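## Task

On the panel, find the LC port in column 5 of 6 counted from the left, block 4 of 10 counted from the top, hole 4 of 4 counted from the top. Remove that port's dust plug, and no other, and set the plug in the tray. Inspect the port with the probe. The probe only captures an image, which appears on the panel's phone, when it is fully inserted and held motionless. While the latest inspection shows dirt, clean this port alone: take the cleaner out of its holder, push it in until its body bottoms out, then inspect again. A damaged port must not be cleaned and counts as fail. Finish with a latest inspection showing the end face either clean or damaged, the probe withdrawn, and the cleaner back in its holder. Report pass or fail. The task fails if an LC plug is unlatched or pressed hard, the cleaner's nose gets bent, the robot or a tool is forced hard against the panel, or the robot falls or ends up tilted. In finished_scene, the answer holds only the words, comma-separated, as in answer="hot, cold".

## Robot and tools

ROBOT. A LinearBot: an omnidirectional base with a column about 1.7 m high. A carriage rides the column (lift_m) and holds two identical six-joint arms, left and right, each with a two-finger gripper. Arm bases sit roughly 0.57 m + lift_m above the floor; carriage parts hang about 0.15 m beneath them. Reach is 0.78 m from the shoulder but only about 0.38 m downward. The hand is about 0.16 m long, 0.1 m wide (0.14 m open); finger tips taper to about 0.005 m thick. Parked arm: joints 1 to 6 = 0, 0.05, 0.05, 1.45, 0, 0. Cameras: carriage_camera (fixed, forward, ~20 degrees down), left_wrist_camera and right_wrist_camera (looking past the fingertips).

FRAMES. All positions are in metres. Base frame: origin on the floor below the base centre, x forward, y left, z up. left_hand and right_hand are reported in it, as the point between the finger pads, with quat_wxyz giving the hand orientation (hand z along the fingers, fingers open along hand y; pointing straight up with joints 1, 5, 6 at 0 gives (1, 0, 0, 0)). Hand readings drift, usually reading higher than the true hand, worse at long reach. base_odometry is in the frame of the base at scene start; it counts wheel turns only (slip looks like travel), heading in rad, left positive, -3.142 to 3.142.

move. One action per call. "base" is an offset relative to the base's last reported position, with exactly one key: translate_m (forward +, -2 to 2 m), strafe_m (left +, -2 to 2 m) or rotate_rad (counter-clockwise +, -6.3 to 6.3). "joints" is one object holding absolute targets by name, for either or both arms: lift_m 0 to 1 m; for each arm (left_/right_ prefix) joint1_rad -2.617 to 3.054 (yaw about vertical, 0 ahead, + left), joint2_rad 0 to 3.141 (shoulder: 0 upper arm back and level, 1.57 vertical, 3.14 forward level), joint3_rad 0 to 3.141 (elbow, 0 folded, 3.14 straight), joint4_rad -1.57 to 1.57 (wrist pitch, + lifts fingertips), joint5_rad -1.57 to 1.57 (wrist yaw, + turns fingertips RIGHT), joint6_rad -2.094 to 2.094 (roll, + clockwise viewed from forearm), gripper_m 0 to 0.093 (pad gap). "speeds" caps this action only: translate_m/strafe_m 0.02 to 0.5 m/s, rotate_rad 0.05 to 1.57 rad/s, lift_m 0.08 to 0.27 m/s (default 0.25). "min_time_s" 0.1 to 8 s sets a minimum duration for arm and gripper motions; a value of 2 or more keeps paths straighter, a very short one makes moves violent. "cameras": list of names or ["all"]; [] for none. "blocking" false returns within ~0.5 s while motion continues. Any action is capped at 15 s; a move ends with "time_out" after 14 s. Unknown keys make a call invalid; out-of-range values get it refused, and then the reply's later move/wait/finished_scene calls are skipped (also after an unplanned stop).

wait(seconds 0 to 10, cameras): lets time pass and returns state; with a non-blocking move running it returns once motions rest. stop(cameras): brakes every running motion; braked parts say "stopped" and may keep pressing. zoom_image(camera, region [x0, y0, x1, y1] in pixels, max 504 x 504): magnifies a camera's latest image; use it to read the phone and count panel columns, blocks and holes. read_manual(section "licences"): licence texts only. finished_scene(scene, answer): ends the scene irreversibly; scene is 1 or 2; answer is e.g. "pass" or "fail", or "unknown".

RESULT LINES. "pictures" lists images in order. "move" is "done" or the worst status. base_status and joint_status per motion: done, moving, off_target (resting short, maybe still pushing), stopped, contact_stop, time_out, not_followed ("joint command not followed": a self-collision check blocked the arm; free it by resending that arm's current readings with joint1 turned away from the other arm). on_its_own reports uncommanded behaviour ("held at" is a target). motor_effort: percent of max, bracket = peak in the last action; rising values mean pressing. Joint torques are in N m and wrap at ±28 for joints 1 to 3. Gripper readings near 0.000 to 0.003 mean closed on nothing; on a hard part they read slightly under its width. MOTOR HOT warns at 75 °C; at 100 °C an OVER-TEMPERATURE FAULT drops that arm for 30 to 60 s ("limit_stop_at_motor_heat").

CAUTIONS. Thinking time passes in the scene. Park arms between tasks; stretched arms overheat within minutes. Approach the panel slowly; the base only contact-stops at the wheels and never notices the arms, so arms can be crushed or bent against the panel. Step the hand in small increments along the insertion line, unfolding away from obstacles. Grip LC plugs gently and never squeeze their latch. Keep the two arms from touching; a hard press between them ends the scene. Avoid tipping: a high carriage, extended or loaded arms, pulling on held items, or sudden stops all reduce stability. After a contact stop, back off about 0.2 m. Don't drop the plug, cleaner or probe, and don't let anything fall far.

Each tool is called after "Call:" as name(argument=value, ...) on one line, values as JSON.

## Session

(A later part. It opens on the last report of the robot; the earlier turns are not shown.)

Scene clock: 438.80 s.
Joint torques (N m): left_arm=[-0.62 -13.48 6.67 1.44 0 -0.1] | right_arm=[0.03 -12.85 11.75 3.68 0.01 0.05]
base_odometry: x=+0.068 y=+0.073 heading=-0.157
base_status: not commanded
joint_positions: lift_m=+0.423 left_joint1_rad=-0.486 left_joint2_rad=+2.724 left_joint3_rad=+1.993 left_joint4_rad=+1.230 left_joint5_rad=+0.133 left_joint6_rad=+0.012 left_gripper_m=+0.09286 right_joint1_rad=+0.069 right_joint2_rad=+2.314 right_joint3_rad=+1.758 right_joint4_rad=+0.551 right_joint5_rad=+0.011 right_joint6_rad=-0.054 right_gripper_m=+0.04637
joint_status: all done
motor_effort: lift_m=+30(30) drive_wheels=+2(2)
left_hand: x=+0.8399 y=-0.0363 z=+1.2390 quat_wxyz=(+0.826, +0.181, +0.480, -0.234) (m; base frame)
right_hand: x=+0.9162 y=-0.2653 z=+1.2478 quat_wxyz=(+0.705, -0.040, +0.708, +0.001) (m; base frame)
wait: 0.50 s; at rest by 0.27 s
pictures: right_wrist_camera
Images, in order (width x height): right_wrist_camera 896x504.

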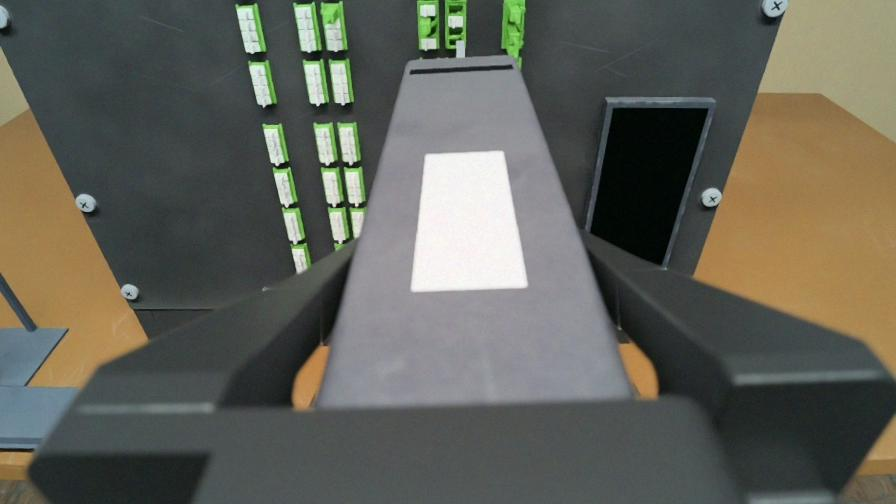

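Call:
move(joints={"right_joint5_rad":-0.0075})

Call:
wait(seconds=0.5, cameras=["right_wrist_camera","left_wrist_camera"])

Call:
zoom_image(camera="right_wrist_camera", region=[440, 10, 480, 60])

Call:
zoom_image(camera="left_wrist_camera", region=[425, 180, 445, 200])

Scene clock: 440.37 s.
Joint torques (N m): left_arm=[-0.62 -13.48 6.67 1.45 -0.01 -0.1] | right_arm=[0.1 -12.83 11.73 3.68 -0.21 0.06]
move: done
base_odometry: x=+0.068 y=+0.073 heading=-0.157
base_status: not commanded
joint_positions: lift_m=+0.423 left_joint1_rad=-0.486 left_joint2_rad=+2.724 left_joint3_rad=+1.993 left_joint4_rad=+1.230 left_joint5_rad=+0.133 left_joint6_rad=+0.012 left_gripper_m=+0.09286 right_joint1_rad=+0.069 right_joint2_rad=+2.314 right_joint3_rad=+1.758 right_joint4_rad=+0.551 right_joint5_rad=+0.002 right_joint6_rad=-0.054 right_gripper_m=+0.04637
joint_status: all done
motor_effort: lift_m=+29(30) drive_wheels=+2(2)
left_hand: x=+0.8399 y=-0.0363 z=+1.2390 quat_wxyz=(+0.826, +0.181, +0.480, -0.234) (m; base frame)
right_hand: x=+0.9162 y=-0.2638 z=+1.2478 quat_wxyz=(+0.705, -0.043, +0.708, +0.005) (m; base frame)
pictures: none

Scene clock: 440.87 s.
Joint torques (N m): left_arm=[-0.62 -13.48 6.67 1.45 0 -0.1] | right_arm=[0.05 -12.83 11.7 3.67 -0.2 0.06]
base_odometry: x=+0.068 y=+0.073 heading=-0.157
base_status: not commanded
joint_positions: lift_m=+0.423 left_joint1_rad=-0.486 left_joint2_rad=+2.724 left_joint3_rad=+1.993 left_joint4_rad=+1.230 left_joint5_rad=+0.133 left_joint6_rad=+0.012 left_gripper_m=+0.09286 right_joint1_rad=+0.069 right_joint2_rad=+2.314 right_joint3_rad=+1.758 right_joint4_rad=+0.551 right_joint5_rad=+0.001 right_joint6_rad=-0.054 right_gripper_m=+0.04637
joint_status: all done
motor_effort: lift_m=+29(30) drive_wheels=+2(2)
left_hand: x=+0.8399 y=-0.0363 z=+1.2390 quat_wxyz=(+0.826, +0.181, +0.480, -0.234) (m; base frame)
right_hand: x=+0.9161 y=-0.2636 z=+1.2478 quat_wxyz=(+0.705, -0.043, +0.708, +0.005) (m; base frame)
wait: 0.50 s; at rest by 0.27 s
pictures: left_wrist_camera, right_wrist_camera
Images, in order (width x height): left_wrist_camera 896x504, right_wrist_camera 896x504.

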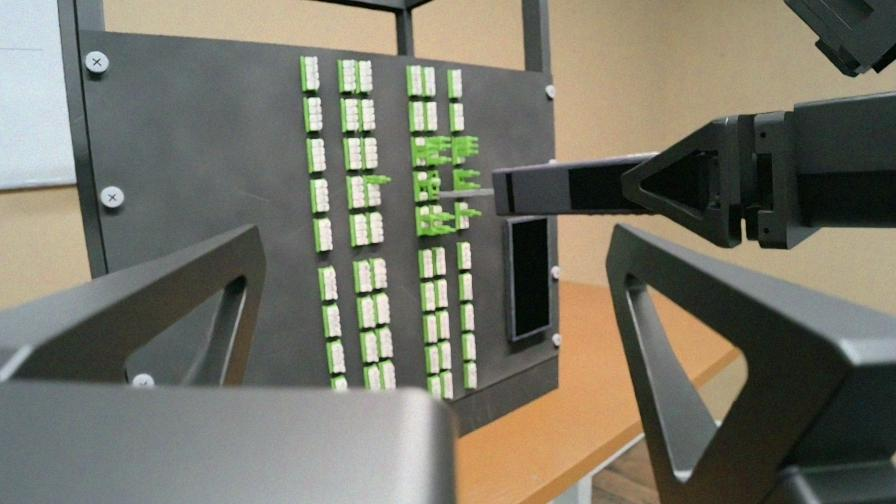

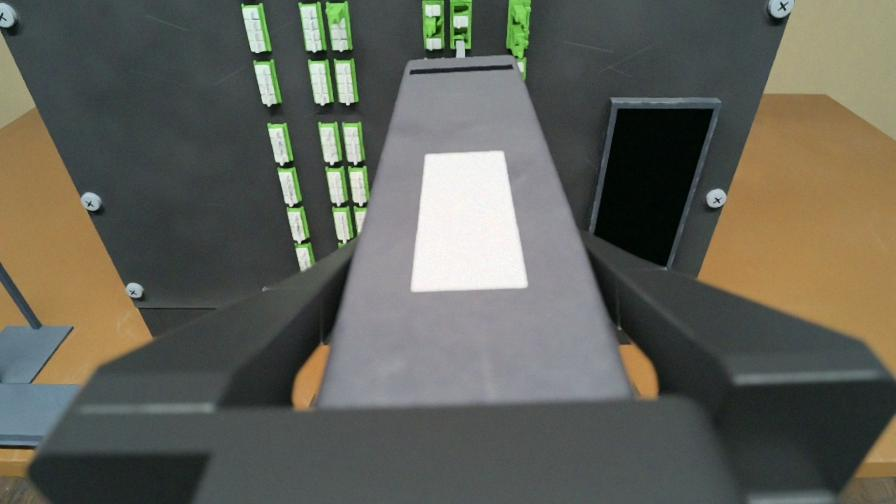

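Scaled by 10.080 from the camera's 896x504 image, which has a finer 1280x720 frame.

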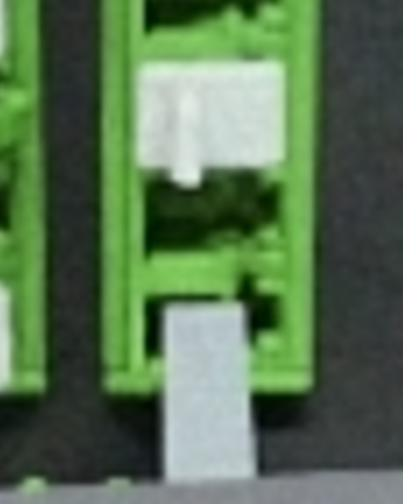

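Scaled by 25.200 from the camera's 896x504 image, which has a finer 1280x720 frame.

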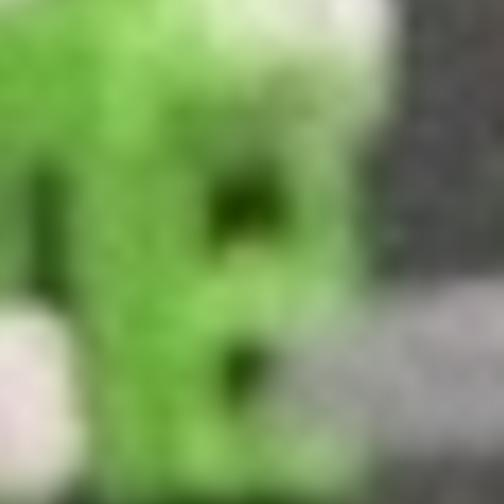

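Call:
move(joints={"right_joint5_rad":-0.010})

Call:
wait(seconds=0.7, cameras=["right_wrist_camera"])

Call:
zoom_image(camera="right_wrist_camera", region=[440, 10, 480, 60])

Scene clock: 441.57 s.
Joint torques (N m): left_arm=[-0.62 -13.48 6.67 1.45 -0.01 -0.1] | right_arm=[0.08 -12.81 11.69 3.68 -0.17 0.06]
move: done
base_odometry: x=+0.068 y=+0.073 heading=-0.157
base_status: not commanded
joint_positions: lift_m=+0.423 left_joint1_rad=-0.486 left_joint2_rad=+2.724 left_joint3_rad=+1.993 left_joint4_rad=+1.230 left_joint5_rad=+0.133 left_joint6_rad=+0.012 left_gripper_m=+0.09286 right_joint1_rad=+0.069 right_joint2_rad=+2.314 right_joint3_rad=+1.758 right_joint4_rad=+0.551 right_joint5_rad=-0.001 right_joint6_rad=-0.054 right_gripper_m=+0.04637
joint_status: all done
motor_effort: lift_m=+30(30) drive_wheels=+2(2)
left_hand: x=+0.8399 y=-0.0363 z=+1.2390 quat_wxyz=(+0.826, +0.181, +0.480, -0.234) (m; base frame)
right_hand: x=+0.9161 y=-0.2631 z=+1.2478 quat_wxyz=(+0.705, -0.044, +0.708, +0.006) (m; base frame)
pictures: none

Scene clock: 442.27 s.
Joint torques (N m): left_arm=[-0.62 -13.48 6.65 1.45 -0.01 -0.1] | right_arm=[0.09 -12.77 11.63 3.68 -0.17 0.06]
base_odometry: x=+0.068 y=+0.073 heading=-0.157
base_status: not commanded
joint_positions: lift_m=+0.423 left_joint1_rad=-0.486 left_joint2_rad=+2.724 left_joint3_rad=+1.993 left_joint4_rad=+1.230 left_joint5_rad=+0.133 left_joint6_rad=+0.012 left_gripper_m=+0.09286 right_joint1_rad=+0.069 right_joint2_rad=+2.314 right_joint3_rad=+1.758 right_joint4_rad=+0.551 right_joint5_rad=-0.002 right_joint6_rad=-0.054 right_gripper_m=+0.04637
joint_status: all done
motor_effort: lift_m=+30(30) drive_wheels=+2(2)
left_hand: x=+0.8399 y=-0.0363 z=+1.2390 quat_wxyz=(+0.826, +0.181, +0.480, -0.234) (m; base frame)
right_hand: x=+0.9161 y=-0.2631 z=+1.2478 quat_wxyz=(+0.705, -0.044, +0.708, +0.006) (m; base frame)
wait: 0.70 s; at rest by 0.27 s
pictures: right_wrist_camera
Images, in order (width x height): right_wrist_camera 896x504.

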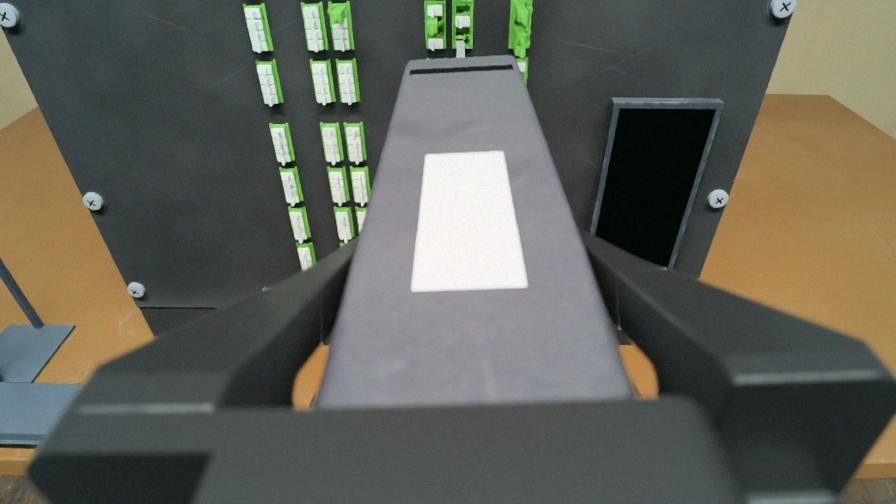

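Scaled by 10.080 from the camera's 896x504 image, which has a finer 1280x720 frame.

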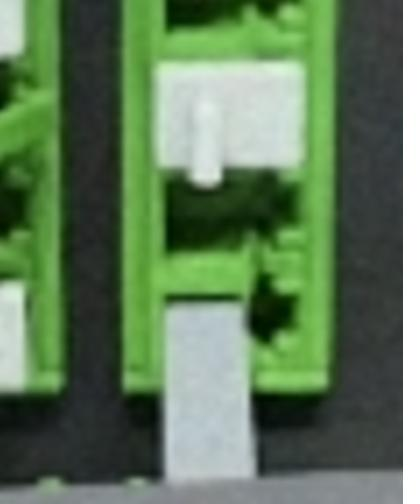

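Call:
move(joints={"right_joint5_rad":0.0085})

Call:
wait(seconds=0.7, cameras=["right_wrist_camera"])

Call:
zoom_image(camera="right_wrist_camera", region=[440, 10, 480, 60])

Scene clock: 442.93 s.
Joint torques (N m): left_arm=[-0.64 -13.48 6.67 1.45 0 -0.1] | right_arm=[0.03 -12.79 11.71 3.69 0 0.05]
move: done
base_odometry: x=+0.068 y=+0.073 heading=-0.157
base_status: not commanded
joint_positions: lift_m=+0.423 left_joint1_rad=-0.486 left_joint2_rad=+2.724 left_joint3_rad=+1.993 left_joint4_rad=+1.230 left_joint5_rad=+0.133 left_joint6_rad=+0.012 left_gripper_m=+0.09286 right_joint1_rad=+0.069 right_joint2_rad=+2.314 right_joint3_rad=+1.758 right_joint4_rad=+0.551 right_joint5_rad=+0.000 right_joint6_rad=-0.054 right_gripper_m=+0.04637
joint_status: all done
motor_effort: lift_m=+30(30) drive_wheels=+2(2)
left_hand: x=+0.8399 y=-0.0363 z=+1.2390 quat_wxyz=(+0.826, +0.181, +0.480, -0.234) (m; base frame)
right_hand: x=+0.9161 y=-0.2634 z=+1.2478 quat_wxyz=(+0.705, -0.044, +0.708, +0.005) (m; base frame)
pictures: none

Scene clock: 443.63 s.
Joint torques (N m): left_arm=[-0.62 -13.48 6.67 1.45 0 -0.1] | right_arm=[0.03 -12.79 11.7 3.69 -0.01 0.05]
base_odometry: x=+0.068 y=+0.073 heading=-0.157
base_status: not commanded
joint_positions: lift_m=+0.423 left_joint1_rad=-0.486 left_joint2_rad=+2.724 left_joint3_rad=+1.993 left_joint4_rad=+1.230 left_joint5_rad=+0.133 left_joint6_rad=+0.012 left_gripper_m=+0.09286 right_joint1_rad=+0.069 right_joint2_rad=+2.314 right_joint3_rad=+1.758 right_joint4_rad=+0.551 right_joint5_rad=+0.001 right_joint6_rad=-0.054 right_gripper_m=+0.04637
joint_status: all done
motor_effort: lift_m=+29(30) drive_wheels=+2(2)
left_hand: x=+0.8399 y=-0.0363 z=+1.2390 quat_wxyz=(+0.826, +0.181, +0.480, -0.234) (m; base frame)
right_hand: x=+0.9161 y=-0.2635 z=+1.2478 quat_wxyz=(+0.705, -0.044, +0.708, +0.005) (m; base frame)
wait: 0.70 s; at rest by 0.27 s
pictures: right_wrist_camera
Images, in order (width x height): right_wrist_camera 896x504.

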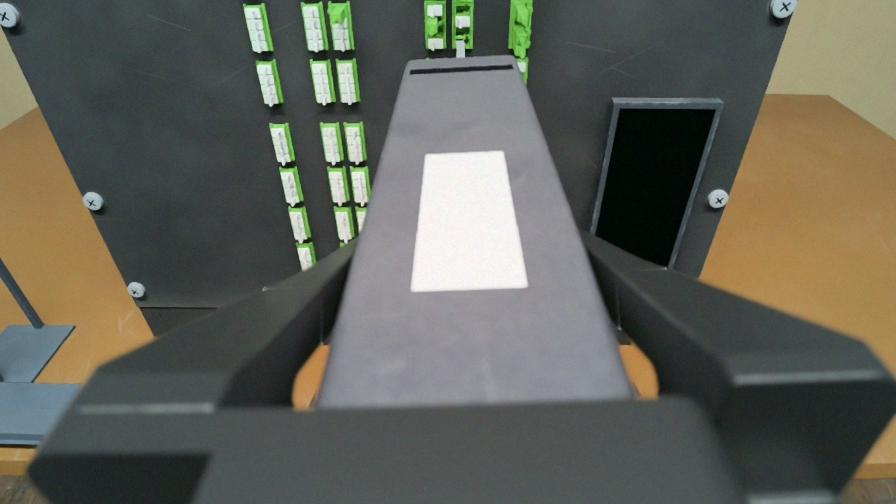

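Scaled by 10.080 from the camera's 896x504 image, which has a finer 1280x720 frame.

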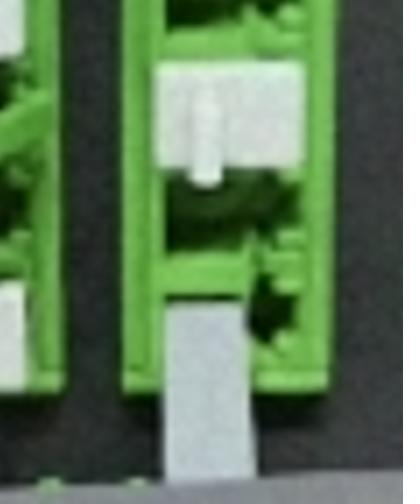

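Call:
move(joints={"right_joint5_rad":0.0115})

Call:
wait(seconds=0.7, cameras=["right_wrist_camera"])

Call:
zoom_image(camera="right_wrist_camera", region=[440, 10, 480, 60])

Scene clock: 444.27 s.
Joint torques (N m): left_arm=[-0.62 -13.48 6.67 1.45 0 -0.1] | right_arm=[0.03 -12.77 11.66 3.67 0.03 0.06]
move: done
base_odometry: x=+0.068 y=+0.073 heading=-0.157
base_status: not commanded
joint_positions: lift_m=+0.423 left_joint1_rad=-0.486 left_joint2_rad=+2.724 left_joint3_rad=+1.993 left_joint4_rad=+1.230 left_joint5_rad=+0.133 left_joint6_rad=+0.012 left_gripper_m=+0.09286 right_joint1_rad=+0.069 right_joint2_rad=+2.314 right_joint3_rad=+1.758 right_joint4_rad=+0.551 right_joint5_rad=+0.003 right_joint6_rad=-0.054 right_gripper_m=+0.04637
joint_status: all done
motor_effort: lift_m=+30(30) drive_wheels=+2(2)
left_hand: x=+0.8399 y=-0.0363 z=+1.2390 quat_wxyz=(+0.826, +0.181, +0.480, -0.234) (m; base frame)
right_hand: x=+0.9162 y=-0.2639 z=+1.2478 quat_wxyz=(+0.705, -0.043, +0.708, +0.004) (m; base frame)
pictures: none

Scene clock: 444.97 s.
Joint torques (N m): left_arm=[-0.62 -13.48 6.67 1.45 0 -0.1] | right_arm=[0.14 -12.75 11.66 3.69 0.01 0.05]
MOTOR HOT: joint 2 (shoulder) of the left arm reports 75 °C; the controller stops that arm at 100 °C. To cool a motor, set the load down, stop pushing, or move to a pose that needs little force.
base_odometry: x=+0.068 y=+0.073 heading=-0.157
base_status: not commanded
joint_positions: lift_m=+0.423 left_joint1_rad=-0.486 left_joint2_rad=+2.724 left_joint3_rad=+1.993 left_joint4_rad=+1.230 left_joint5_rad=+0.133 left_joint6_rad=+0.012 left_gripper_m=+0.09286 right_joint1_rad=+0.069 right_joint2_rad=+2.314 right_joint3_rad=+1.758 right_joint4_rad=+0.551 right_joint5_rad=+0.003 right_joint6_rad=-0.054 right_gripper_m=+0.04637
joint_status: all done
motor_effort: lift_m=+30(30) drive_wheels=+2(2)
left_hand: x=+0.8399 y=-0.0363 z=+1.2390 quat_wxyz=(+0.826, +0.181, +0.480, -0.234) (m; base frame)
right_hand: x=+0.9162 y=-0.2639 z=+1.2478 quat_wxyz=(+0.705, -0.043, +0.708, +0.004) (m; base frame)
wait: 0.70 s; at rest by 0.27 s
pictures: right_wrist_camera
Images, in order (width x height): right_wrist_camera 896x504.

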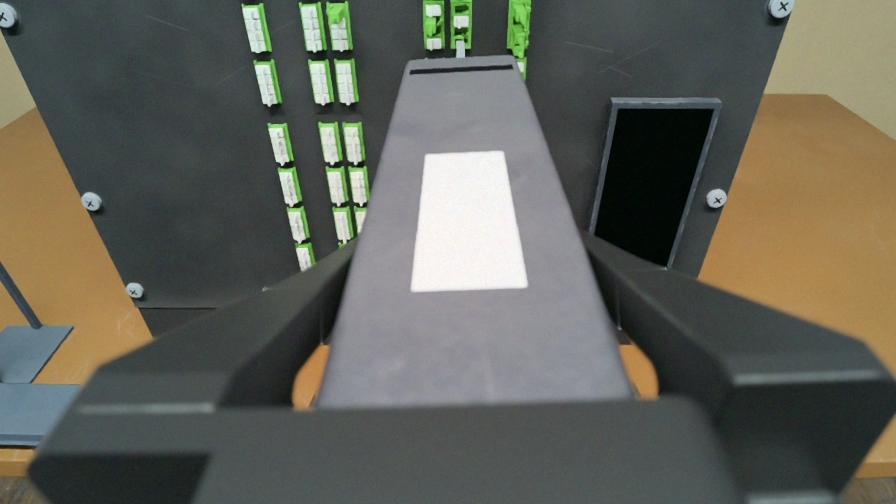

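Scaled by 10.080 from the camera's 896x504 image, which has a finer 1280x720 frame.

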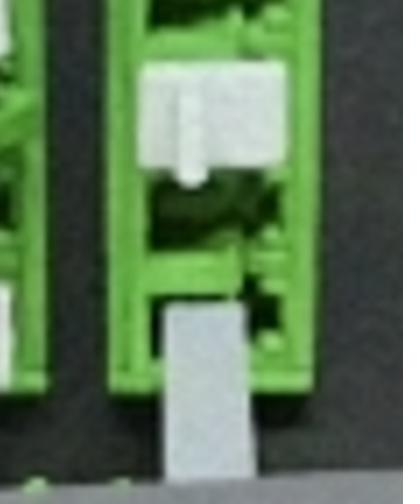

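Call:
move(joints={"left_joint1_rad":0,"left_joint2_rad":0.05,"left_joint3_rad":0.05,"left_joint4_rad":1.45,"left_joint5_rad":0,"left_joint6_rad":0,"right_joint5_rad":0.0035}, min_time_s=4)

Call:
wait(seconds=0.7, cameras=["right_wrist_camera"])

Call:
zoom_image(camera="right_wrist_camera", region=[440, 10, 480, 60])

Scene clock: 449.63 s.
Joint torques (N m): left_arm=[0.4 2.71 3.71 -0.11 0 -0.1] | right_arm=[0.03 -12.77 11.33 3.62 -0.09 0.07]
move: done
MOTOR HOT: still on. Joint 2 (shoulder) of the left arm reports 74 °C.
base_odometry: x=+0.068 y=+0.073 heading=-0.157
base_status: not commanded
joint_positions: lift_m=+0.423 left_joint1_rad=-0.008 left_joint2_rad=+0.062 left_joint3_rad=+0.059 left_joint4_rad=+1.437 left_joint5_rad=+0.015 left_joint6_rad=+0.012 left_gripper_m=+0.09287 right_joint1_rad=+0.069 right_joint2_rad=+2.314 right_joint3_rad=+1.762 right_joint4_rad=+0.555 right_joint5_rad=+0.003 right_joint6_rad=-0.054 right_gripper_m=+0.04637
joint_status: all done
motor_effort: lift_m=+29(30) drive_wheels=+2(2)
left_hand: x=+0.2669 y=+0.3081 z=+1.4545 quat_wxyz=(+0.998, +0.008, +0.068, +0.001) (m; base frame)
right_hand: x=+0.9165 y=-0.2639 z=+1.2513 quat_wxyz=(+0.708, -0.042, +0.705, +0.004) (m; base frame)
pictures: none

Scene clock: 450.33 s.
Joint torques (N m): left_arm=[0.42 2.71 3.71 -0.11 0 -0.1] | right_arm=[0.06 -12.81 11.3 3.62 -0.09 0.07]
MOTOR HOT: still on. Joint 2 (shoulder) of the left arm reports 74 °C.
base_odometry: x=+0.068 y=+0.073 heading=-0.157
base_status: not commanded
joint_positions: lift_m=+0.423 left_joint1_rad=-0.008 left_joint2_rad=+0.062 left_joint3_rad=+0.059 left_joint4_rad=+1.437 left_joint5_rad=+0.015 left_joint6_rad=+0.012 left_gripper_m=+0.09287 right_joint1_rad=+0.069 right_joint2_rad=+2.314 right_joint3_rad=+1.762 right_joint4_rad=+0.555 right_joint5_rad=+0.003 right_joint6_rad=-0.054 right_gripper_m=+0.04637
joint_status: all done
motor_effort: lift_m=+30(30) drive_wheels=+2(2)
left_hand: x=+0.2669 y=+0.3081 z=+1.4545 quat_wxyz=(+0.998, +0.008, +0.068, +0.001) (m; base frame)
right_hand: x=+0.9165 y=-0.2639 z=+1.2513 quat_wxyz=(+0.708, -0.042, +0.705, +0.004) (m; base frame)
wait: 0.70 s; at rest by 0.27 s
pictures: right_wrist_camera
Images, in order (width x height): right_wrist_camera 896x504.

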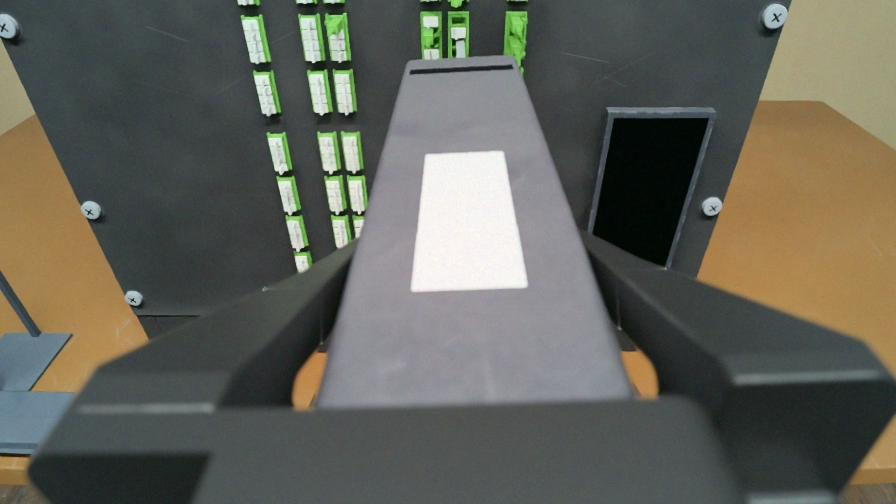

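Scaled by 10.080 from the camera's 896x504 image, which has a finer 1280x720 frame.

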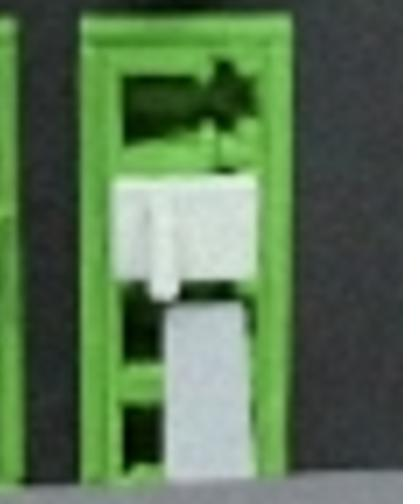

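Call:
move(joints={"right_joint2_rad":2.3285,"right_joint4_rad":0.604,"right_joint5_rad":-0.011})

Call:
wait(seconds=0.7, cameras=["right_wrist_camera"])

Call:
zoom_image(camera="right_wrist_camera", region=[440, 10, 480, 60])

Scene clock: 451.33 s.
Joint torques (N m): left_arm=[0.42 2.71 3.73 -0.11 0 -0.1] | right_arm=[0.06 -12.34 11.28 3.38 -0.21 0.06]
move: off_target
MOTOR HOT: still on. Joint 2 (shoulder) of the left arm reports 73 °C.
base_odometry: x=+0.068 y=+0.073 heading=-0.157
base_status: not commanded
joint_positions: lift_m=+0.423 left_joint1_rad=-0.008 left_joint2_rad=+0.062 left_joint3_rad=+0.059 left_joint4_rad=+1.437 left_joint5_rad=+0.015 left_joint6_rad=+0.012 left_gripper_m=+0.09287 right_joint1_rad=+0.069 right_joint2_rad=+2.314 right_joint3_rad=+1.762 right_joint4_rad=+0.547 right_joint5_rad=-0.002 right_joint6_rad=-0.054 right_gripper_m=+0.04637
joint_status: right_joint4_rad off_target (ended at +0.547, target +0.604); the others done
motor_effort: lift_m=+30(30) drive_wheels=+2(2)
left_hand: x=+0.2669 y=+0.3081 z=+1.4545 quat_wxyz=(+0.998, +0.008, +0.068, +0.001) (m; base frame)
right_hand: x=+0.9165 y=-0.2630 z=+1.2494 quat_wxyz=(+0.706, -0.044, +0.707, +0.006) (m; base frame)
pictures: none

Scene clock: 452.03 s.
Joint torques (N m): left_arm=[0.42 2.71 3.71 -0.11 0 -0.1] | right_arm=[0.05 -12.36 11.32 3.43 -0.2 0.07]
MOTOR HOT: cleared for the motors of the left arm.
base_odometry: x=+0.068 y=+0.073 heading=-0.157
base_status: not commanded
joint_positions: lift_m=+0.423 left_joint1_rad=-0.008 left_joint2_rad=+0.062 left_joint3_rad=+0.059 left_joint4_rad=+1.437 left_joint5_rad=+0.015 left_joint6_rad=+0.012 left_gripper_m=+0.09287 right_joint1_rad=+0.069 right_joint2_rad=+2.314 right_joint3_rad=+1.762 right_joint4_rad=+0.547 right_joint5_rad=-0.002 right_joint6_rad=-0.054 right_gripper_m=+0.04637
joint_status: right_joint4_rad off_target (ended at +0.547, target +0.604); the others done
motor_effort: lift_m=+30(30) drive_wheels=+2(2)
left_hand: x=+0.2669 y=+0.3081 z=+1.4545 quat_wxyz=(+0.998, +0.008, +0.068, +0.001) (m; base frame)
right_hand: x=+0.9165 y=-0.2629 z=+1.2493 quat_wxyz=(+0.705, -0.045, +0.707, +0.006) (m; base frame)
wait: 0.70 s; at rest by 0.27 s
pictures: right_wrist_camera
Images, in order (width x height): right_wrist_camera 896x504.

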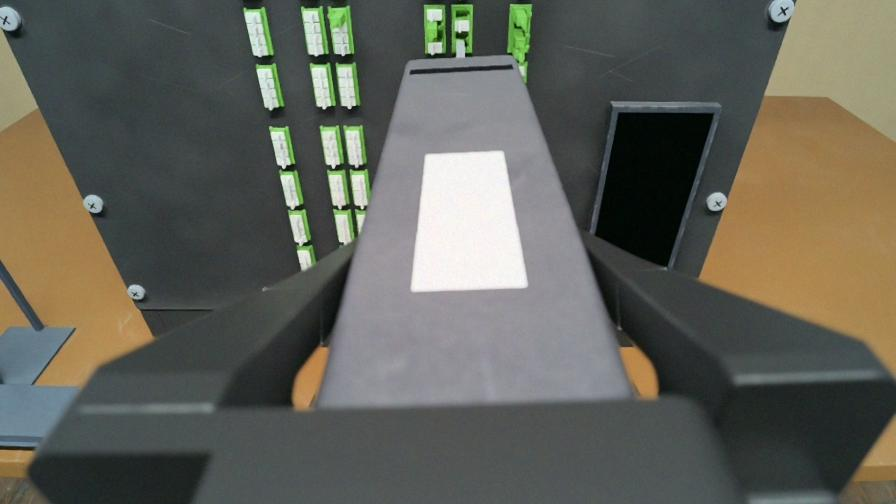

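Scaled by 10.080 from the camera's 896x504 image, which has a finer 1280x720 frame.

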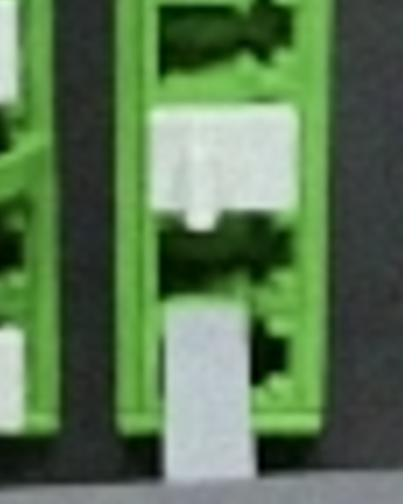

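Call:
move(joints={"right_joint2_rad":2.3315})

Call:
wait(seconds=0.7, cameras=["right_wrist_camera"])

Call:
zoom_image(camera="right_wrist_camera", region=[440, 10, 480, 60])

Scene clock: 452.70 s.
Joint torques (N m): left_arm=[0.42 2.71 3.73 -0.11 0 -0.1] | right_arm=[0.1 -12.9 11.32 3.52 -0.19 0.04]
move: done
base_odometry: x=+0.068 y=+0.073 heading=-0.157
base_status: not commanded
joint_positions: lift_m=+0.423 left_joint1_rad=-0.008 left_joint2_rad=+0.062 left_joint3_rad=+0.059 left_joint4_rad=+1.437 left_joint5_rad=+0.015 left_joint6_rad=+0.012 left_gripper_m=+0.09287 right_joint1_rad=+0.069 right_joint2_rad=+2.321 right_joint3_rad=+1.762 right_joint4_rad=+0.545 right_joint5_rad=-0.003 right_joint6_rad=-0.054 right_gripper_m=+0.04637
joint_status: all done
motor_effort: lift_m=+30(30) drive_wheels=+2(2)
left_hand: x=+0.2669 y=+0.3082 z=+1.4545 quat_wxyz=(+0.998, +0.008, +0.068, +0.001) (m; base frame)
right_hand: x=+0.9173 y=-0.2628 z=+1.2439 quat_wxyz=(+0.702, -0.045, +0.711, +0.006) (m; base frame)
pictures: none

Scene clock: 453.40 s.
Joint torques (N m): left_arm=[0.42 2.71 3.71 -0.11 0 -0.1] | right_arm=[0.06 -12.82 11.38 3.45 -0.19 0.07]
base_odometry: x=+0.068 y=+0.073 heading=-0.157
base_status: not commanded
joint_positions: lift_m=+0.423 left_joint1_rad=-0.008 left_joint2_rad=+0.062 left_joint3_rad=+0.059 left_joint4_rad=+1.437 left_joint5_rad=+0.015 left_joint6_rad=+0.012 left_gripper_m=+0.09287 right_joint1_rad=+0.069 right_joint2_rad=+2.322 right_joint3_rad=+1.762 right_joint4_rad=+0.544 right_joint5_rad=-0.003 right_joint6_rad=-0.054 right_gripper_m=+0.04637
joint_status: all done
motor_effort: lift_m=+30(30) drive_wheels=+2(2)
left_hand: x=+0.2669 y=+0.3082 z=+1.4545 quat_wxyz=(+0.998, +0.008, +0.068, +0.001) (m; base frame)
right_hand: x=+0.9173 y=-0.2628 z=+1.2435 quat_wxyz=(+0.702, -0.045, +0.711, +0.006) (m; base frame)
wait: 0.70 s; at rest by 0.27 s
pictures: right_wrist_camera
Images, in order (width x height): right_wrist_camera 896x504.

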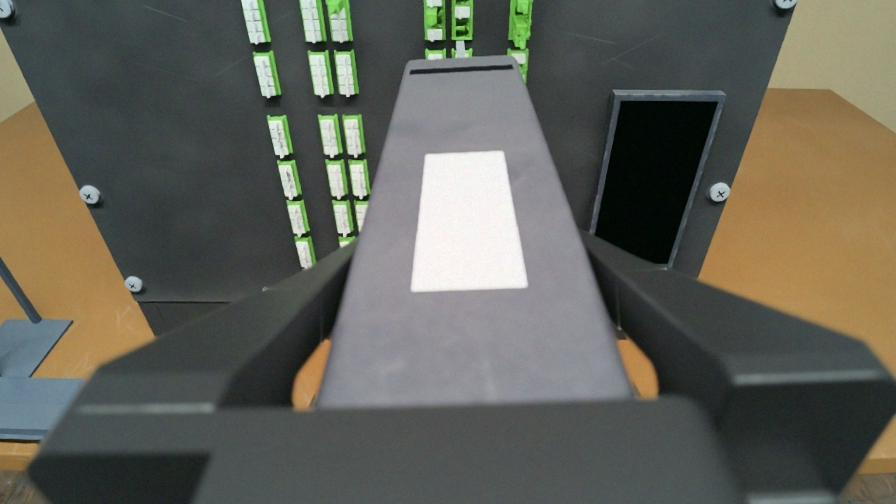

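Scaled by 10.080 from the camera's 896x504 image, which has a finer 1280x720 frame.

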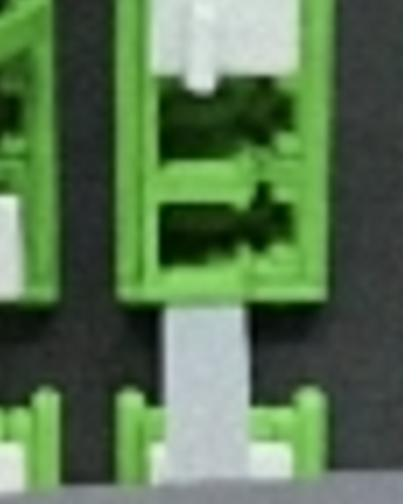

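Call:
move(joints={"right_joint3_rad":1.8205})

Call:
wait(seconds=0.7, cameras=["right_wrist_camera"])

Call:
zoom_image(camera="right_wrist_camera", region=[440, 10, 480, 60])

Scene clock: 454.20 s.
Joint torques (N m): left_arm=[0.42 2.71 3.71 -0.11 0 -0.1] | right_arm=[0.12 -12.85 11.29 3.49 -0.21 0.05]
move: done
base_odometry: x=+0.068 y=+0.073 heading=-0.157
base_status: not commanded
joint_positions: lift_m=+0.423 left_joint1_rad=-0.008 left_joint2_rad=+0.062 left_joint3_rad=+0.059 left_joint4_rad=+1.437 left_joint5_rad=+0.015 left_joint6_rad=+0.012 left_gripper_m=+0.09287 right_joint1_rad=+0.069 right_joint2_rad=+2.322 right_joint3_rad=+1.770 right_joint4_rad=+0.543 right_joint5_rad=-0.003 right_joint6_rad=-0.054 right_gripper_m=+0.04637
joint_status: all done
motor_effort: lift_m=+29(30) drive_wheels=+2(2)
left_hand: x=+0.2669 y=+0.3082 z=+1.4545 quat_wxyz=(+0.998, +0.008, +0.068, +0.001) (m; base frame)
right_hand: x=+0.9180 y=-0.2627 z=+1.2471 quat_wxyz=(+0.704, -0.045, +0.709, +0.006) (m; base frame)
pictures: none

Scene clock: 454.90 s.
Joint torques (N m): left_arm=[0.42 2.71 3.71 -0.11 0 -0.1] | right_arm=[0.01 -12.81 11.22 3.47 -0.23 0.05]
base_odometry: x=+0.068 y=+0.073 heading=-0.157
base_status: not commanded
joint_positions: lift_m=+0.423 left_joint1_rad=-0.008 left_joint2_rad=+0.062 left_joint3_rad=+0.059 left_joint4_rad=+1.437 left_joint5_rad=+0.015 left_joint6_rad=+0.012 left_gripper_m=+0.09287 right_joint1_rad=+0.069 right_joint2_rad=+2.322 right_joint3_rad=+1.770 right_joint4_rad=+0.543 right_joint5_rad=-0.003 right_joint6_rad=-0.054 right_gripper_m=+0.04637
joint_status: all done
motor_effort: lift_m=+30(30) drive_wheels=+2(2)
left_hand: x=+0.2669 y=+0.3082 z=+1.4545 quat_wxyz=(+0.998, +0.008, +0.068, +0.001) (m; base frame)
right_hand: x=+0.9180 y=-0.2627 z=+1.2471 quat_wxyz=(+0.704, -0.045, +0.709, +0.006) (m; base frame)
wait: 0.70 s; at rest by 0.27 s
pictures: right_wrist_camera
Images, in order (width x height): right_wrist_camera 896x504.

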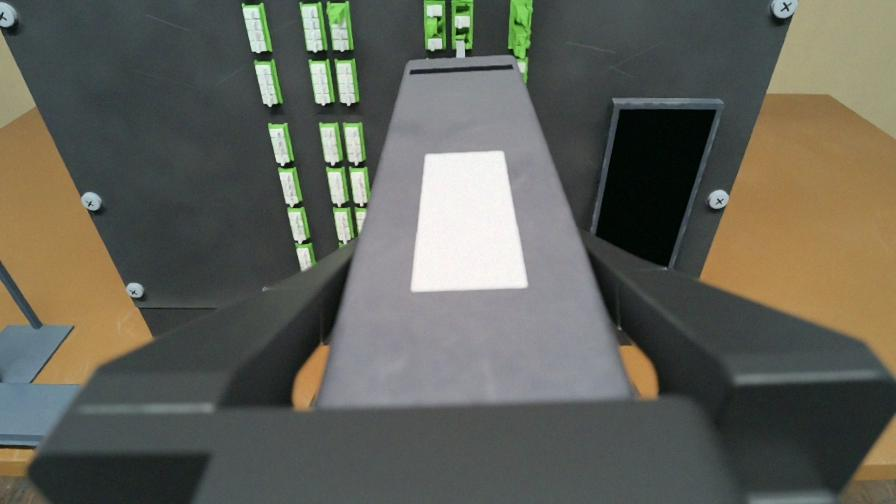

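Scaled by 10.080 from the camera's 896x504 image, which has a finer 1280x720 frame.

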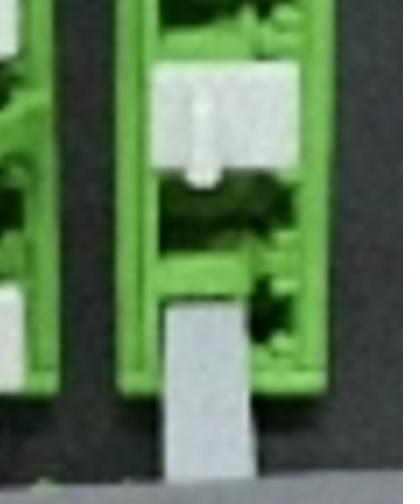

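Call:
move(joints={"right_joint2_rad":2.3372,"right_joint3_rad":1.8304,"right_joint4_rad":0.5985}, min_time_s=1.0)

Call:
wait(seconds=0.7, cameras=["right_wrist_camera"])

Call:
zoom_image(camera="right_wrist_camera", region=[440, 10, 480, 60])

Scene clock: 456.63 s.
Joint torques (N m): left_arm=[0.42 2.71 3.71 -0.11 0 -0.1] | right_arm=[0.12 -12.6 11.6 3.42 -0.21 0.07]
move: off_target
base_odometry: x=+0.068 y=+0.073 heading=-0.157
base_status: not commanded
joint_positions: lift_m=+0.423 left_joint1_rad=-0.008 left_joint2_rad=+0.062 left_joint3_rad=+0.059 left_joint4_rad=+1.437 left_joint5_rad=+0.015 left_joint6_rad=+0.012 left_gripper_m=+0.09287 right_joint1_rad=+0.069 right_joint2_rad=+2.324 right_joint3_rad=+1.776 right_joint4_rad=+0.541 right_joint5_rad=-0.003 right_joint6_rad=-0.054 right_gripper_m=+0.04637
joint_status: right_joint4_rad off_target (ended at +0.541, target +0.599); the others done
motor_effort: lift_m=+30(30) drive_wheels=+2(2)
left_hand: x=+0.2668 y=+0.3082 z=+1.4545 quat_wxyz=(+0.998, +0.008, +0.068, +0.001) (m; base frame)
right_hand: x=+0.9187 y=-0.2627 z=+1.2479 quat_wxyz=(+0.705, -0.045, +0.708, +0.006) (m; base frame)
pictures: none

Scene clock: 457.33 s.
Joint torques (N m): left_arm=[0.42 2.71 3.71 -0.11 0 -0.1] | right_arm=[0.09 -12.51 11.66 3.43 -0.19 0.06]
base_odometry: x=+0.068 y=+0.073 heading=-0.157
base_status: not commanded
joint_positions: lift_m=+0.423 left_joint1_rad=-0.008 left_joint2_rad=+0.062 left_joint3_rad=+0.059 left_joint4_rad=+1.437 left_joint5_rad=+0.015 left_joint6_rad=+0.012 left_gripper_m=+0.09287 right_joint1_rad=+0.069 right_joint2_rad=+2.324 right_joint3_rad=+1.776 right_joint4_rad=+0.541 right_joint5_rad=-0.003 right_joint6_rad=-0.054 right_gripper_m=+0.04637
joint_status: right_joint4_rad off_target (ended at +0.541, target +0.599); the others done
motor_effort: lift_m=+30(30) drive_wheels=+2(2)
left_hand: x=+0.2668 y=+0.3082 z=+1.4545 quat_wxyz=(+0.998, +0.008, +0.068, +0.001) (m; base frame)
right_hand: x=+0.9187 y=-0.2627 z=+1.2479 quat_wxyz=(+0.705, -0.045, +0.708, +0.006) (m; base frame)
wait: 0.70 s; at rest by 0.27 s
pictures: right_wrist_camera
Images, in order (width x height): right_wrist_camera 896x504.

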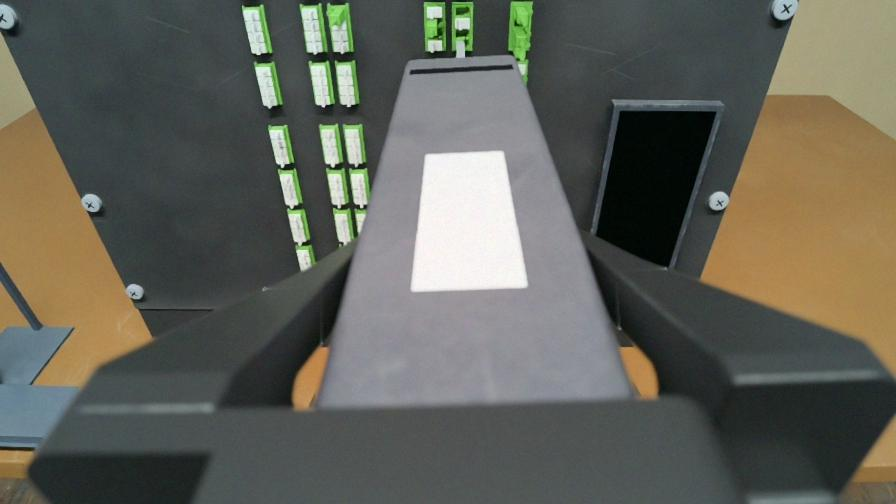

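Scaled by 10.080 from the camera's 896x504 image, which has a finer 1280x720 frame.

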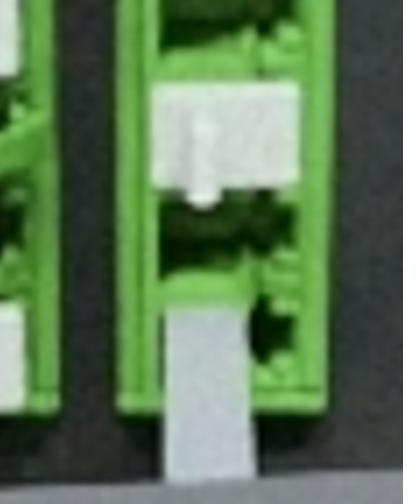

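Call:
move(joints={"right_joint2_rad":2.341})

Call:
wait(seconds=0.7, cameras=["right_wrist_camera"])

Call:
zoom_image(camera="right_wrist_camera", region=[440, 10, 480, 60])

Scene clock: 458.10 s.
Joint torques (N m): left_arm=[0.42 2.73 3.73 -0.11 0.01 -0.1] | right_arm=[0.08 -12.62 11.38 3.44 -0.19 0.05]
move: done
base_odometry: x=+0.068 y=+0.073 heading=-0.157
base_status: not commanded
joint_positions: lift_m=+0.423 left_joint1_rad=-0.008 left_joint2_rad=+0.062 left_joint3_rad=+0.059 left_joint4_rad=+1.437 left_joint5_rad=+0.015 left_joint6_rad=+0.012 left_gripper_m=+0.09287 right_joint1_rad=+0.069 right_joint2_rad=+2.328 right_joint3_rad=+1.780 right_joint4_rad=+0.541 right_joint5_rad=-0.003 right_joint6_rad=-0.054 right_gripper_m=+0.04637
joint_status: all done
motor_effort: lift_m=+30(30) drive_wheels=+2(2)
left_hand: x=+0.2668 y=+0.3082 z=+1.4545 quat_wxyz=(+0.998, +0.008, +0.068, +0.001) (m; base frame)
right_hand: x=+0.9194 y=-0.2626 z=+1.2472 quat_wxyz=(+0.705, -0.045, +0.708, +0.006) (m; base frame)
pictures: none

Scene clock: 458.80 s.
Joint torques (N m): left_arm=[0.42 2.73 3.71 -0.11 0 -0.1] | right_arm=[0.06 -12.56 11.28 3.43 -0.19 0.08]
base_odometry: x=+0.068 y=+0.073 heading=-0.157
base_status: not commanded
joint_positions: lift_m=+0.423 left_joint1_rad=-0.008 left_joint2_rad=+0.062 left_joint3_rad=+0.059 left_joint4_rad=+1.437 left_joint5_rad=+0.015 left_joint6_rad=+0.012 left_gripper_m=+0.09287 right_joint1_rad=+0.069 right_joint2_rad=+2.328 right_joint3_rad=+1.780 right_joint4_rad=+0.541 right_joint5_rad=-0.003 right_joint6_rad=-0.054 right_gripper_m=+0.04637
joint_status: all done
motor_effort: lift_m=+30(30) drive_wheels=+2(2)
left_hand: x=+0.2668 y=+0.3082 z=+1.4545 quat_wxyz=(+0.998, +0.008, +0.068, +0.001) (m; base frame)
right_hand: x=+0.9194 y=-0.2626 z=+1.2472 quat_wxyz=(+0.705, -0.045, +0.708, +0.007) (m; base frame)
wait: 0.70 s; at rest by 0.27 s
pictures: right_wrist_camera
Images, in order (width x height): right_wrist_camera 896x504.

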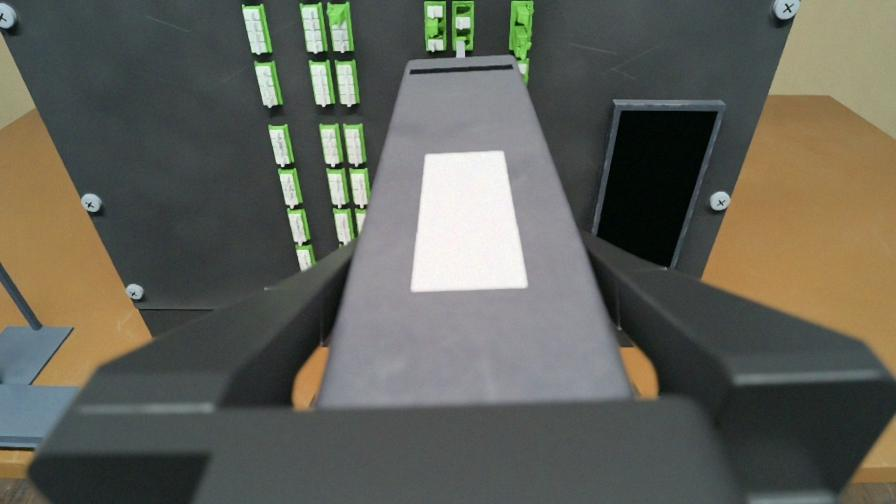

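Scaled by 10.080 from the camera's 896x504 image, which has a finer 1280x720 frame.

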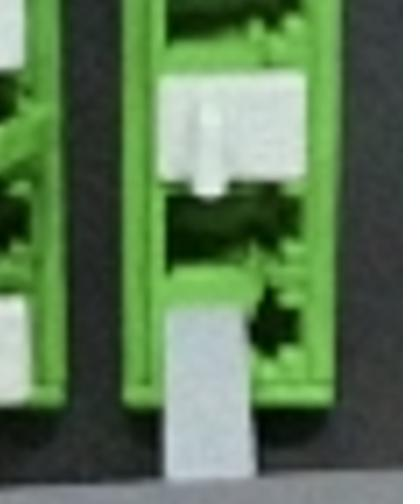

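Call:
move(joints={"right_joint2_rad":2.346})

Call:
wait(seconds=0.7, cameras=["right_wrist_camera"])

Call:
zoom_image(camera="right_wrist_camera", region=[440, 10, 480, 60])

Scene clock: 459.73 s.
Joint torques (N m): left_arm=[0.42 2.73 3.71 -0.11 0 -0.1] | right_arm=[0.09 -12.25 11.29 3.42 -0.2 0.07]
move: done
base_odometry: x=+0.068 y=+0.073 heading=-0.157
base_status: not commanded
joint_positions: lift_m=+0.423 left_joint1_rad=-0.008 left_joint2_rad=+0.062 left_joint3_rad=+0.059 left_joint4_rad=+1.437 left_joint5_rad=+0.015 left_joint6_rad=+0.012 left_gripper_m=+0.09287 right_joint1_rad=+0.069 right_joint2_rad=+2.330 right_joint3_rad=+1.780 right_joint4_rad=+0.542 right_joint5_rad=-0.003 right_joint6_rad=-0.054 right_gripper_m=+0.04637
joint_status: all done
motor_effort: lift_m=+29(30) drive_wheels=+2(2)
left_hand: x=+0.2668 y=+0.3082 z=+1.4545 quat_wxyz=(+0.998, +0.008, +0.068, +0.001) (m; base frame)
right_hand: x=+0.9196 y=-0.2626 z=+1.2461 quat_wxyz=(+0.704, -0.045, +0.708, +0.007) (m; base frame)
pictures: none

Scene clock: 460.43 s.
Joint torques (N m): left_arm=[0.4 2.73 3.71 -0.11 0 -0.1] | right_arm=[0.03 -12.26 11.29 3.42 -0.19 0.06]
base_odometry: x=+0.068 y=+0.073 heading=-0.157
base_status: not commanded
joint_positions: lift_m=+0.423 left_joint1_rad=-0.008 left_joint2_rad=+0.062 left_joint3_rad=+0.059 left_joint4_rad=+1.437 left_joint5_rad=+0.015 left_joint6_rad=+0.012 left_gripper_m=+0.09287 right_joint1_rad=+0.069 right_joint2_rad=+2.330 right_joint3_rad=+1.780 right_joint4_rad=+0.542 right_joint5_rad=-0.003 right_joint6_rad=-0.054 right_gripper_m=+0.04637
joint_status: all done
motor_effort: lift_m=+30(30) drive_wheels=+2(2)
left_hand: x=+0.2668 y=+0.3082 z=+1.4545 quat_wxyz=(+0.998, +0.008, +0.068, +0.001) (m; base frame)
right_hand: x=+0.9196 y=-0.2626 z=+1.2461 quat_wxyz=(+0.704, -0.045, +0.708, +0.007) (m; base frame)
wait: 0.70 s; at rest by 0.27 s
pictures: right_wrist_camera
Images, in order (width x height): right_wrist_camera 896x504.

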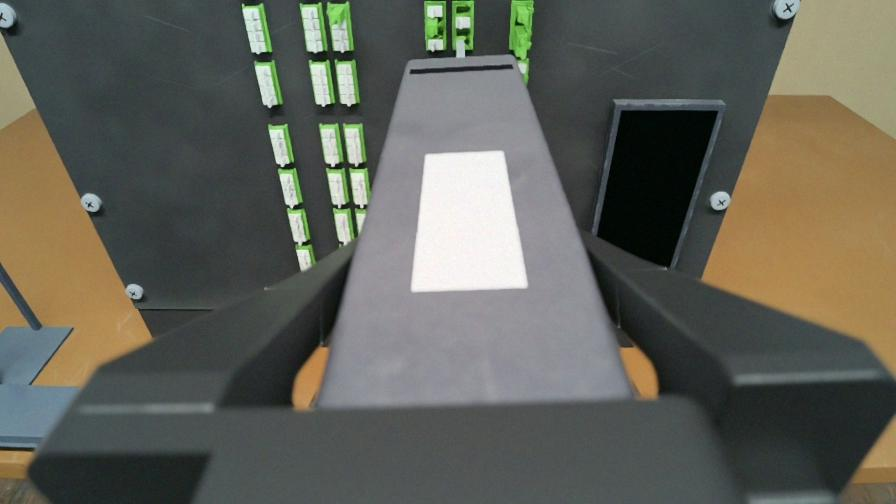

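Scaled by 10.080 from the camera's 896x504 image, which has a finer 1280x720 frame.

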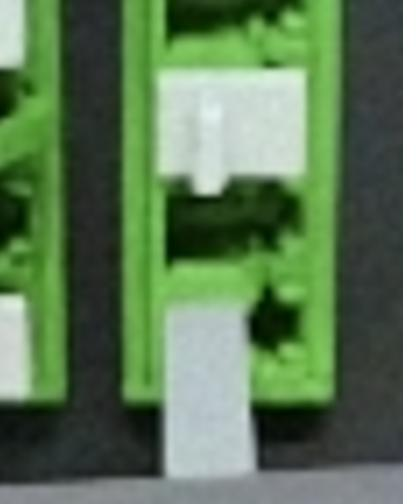

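Call:
move(joints={"right_joint4_rad":0.628})

Call:
wait(seconds=0.7, cameras=["right_wrist_camera"])

Call:
zoom_image(camera="right_wrist_camera", region=[440, 10, 480, 60])

Scene clock: 461.57 s.
Joint torques (N m): left_arm=[0.4 2.71 3.71 -0.11 0 -0.1] | right_arm=[0.09 -12.29 11.32 3.72 -0.18 0.05]
move: off_target
base_odometry: x=+0.068 y=+0.073 heading=-0.157
base_status: not commanded
joint_positions: lift_m=+0.423 left_joint1_rad=-0.008 left_joint2_rad=+0.062 left_joint3_rad=+0.059 left_joint4_rad=+1.437 left_joint5_rad=+0.015 left_joint6_rad=+0.012 left_gripper_m=+0.09287 right_joint1_rad=+0.069 right_joint2_rad=+2.330 right_joint3_rad=+1.780 right_joint4_rad=+0.545 right_joint5_rad=-0.003 right_joint6_rad=-0.054 right_gripper_m=+0.04637
joint_status: right_joint4_rad off_target (ended at +0.545, target +0.628)
motor_effort: lift_m=+30(30) drive_wheels=+2(2)
left_hand: x=+0.2668 y=+0.3082 z=+1.4545 quat_wxyz=(+0.998, +0.008, +0.068, +0.001) (m; base frame)
right_hand: x=+0.9196 y=-0.2626 z=+1.2468 quat_wxyz=(+0.705, -0.045, +0.707, +0.007) (m; base frame)
pictures: none

Scene clock: 462.27 s.
Joint torques (N m): left_arm=[0.42 2.71 3.73 -0.11 0 -0.1] | right_arm=[-0.01 -12.22 11.29 3.72 -0.19 0.07]
base_odometry: x=+0.068 y=+0.073 heading=-0.157
base_status: not commanded
joint_positions: lift_m=+0.423 left_joint1_rad=-0.008 left_joint2_rad=+0.062 left_joint3_rad=+0.059 left_joint4_rad=+1.437 left_joint5_rad=+0.015 left_joint6_rad=+0.012 left_gripper_m=+0.09287 right_joint1_rad=+0.069 right_joint2_rad=+2.330 right_joint3_rad=+1.780 right_joint4_rad=+0.545 right_joint5_rad=-0.003 right_joint6_rad=-0.054 right_gripper_m=+0.04637
joint_status: right_joint4_rad off_target (ended at +0.545, target +0.628)
motor_effort: lift_m=+30(30) drive_wheels=+2(2)
left_hand: x=+0.2668 y=+0.3082 z=+1.4545 quat_wxyz=(+0.998, +0.008, +0.068, +0.001) (m; base frame)
right_hand: x=+0.9196 y=-0.2626 z=+1.2468 quat_wxyz=(+0.705, -0.045, +0.707, +0.007) (m; base frame)
wait: 0.70 s; at rest by 0.27 s
pictures: right_wrist_camera
Images, in order (width x height): right_wrist_camera 896x504.

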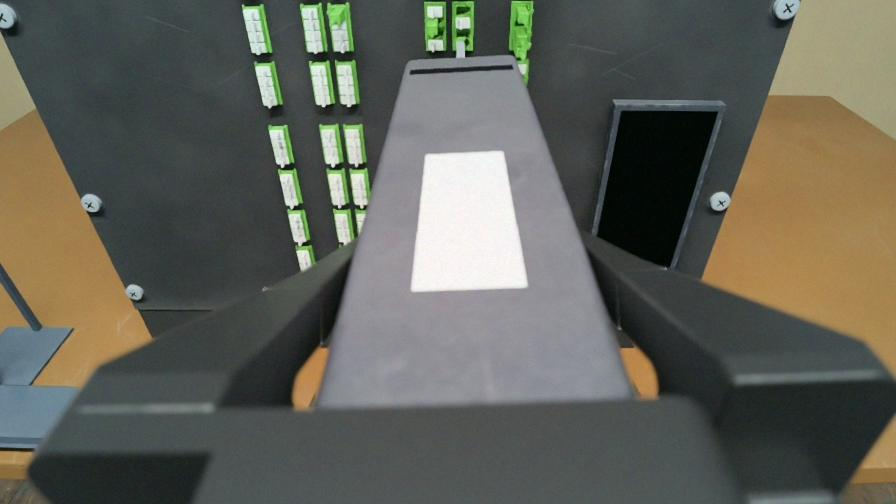

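Scaled by 10.080 from the camera's 896x504 image, which has a finer 1280x720 frame.

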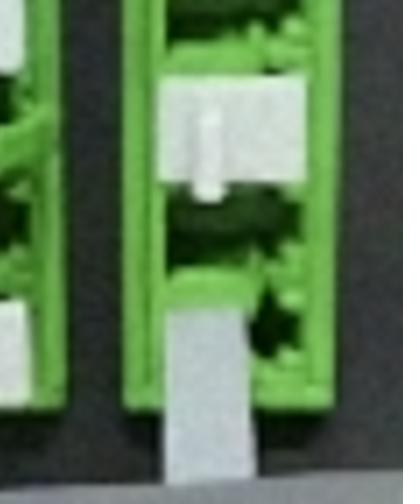

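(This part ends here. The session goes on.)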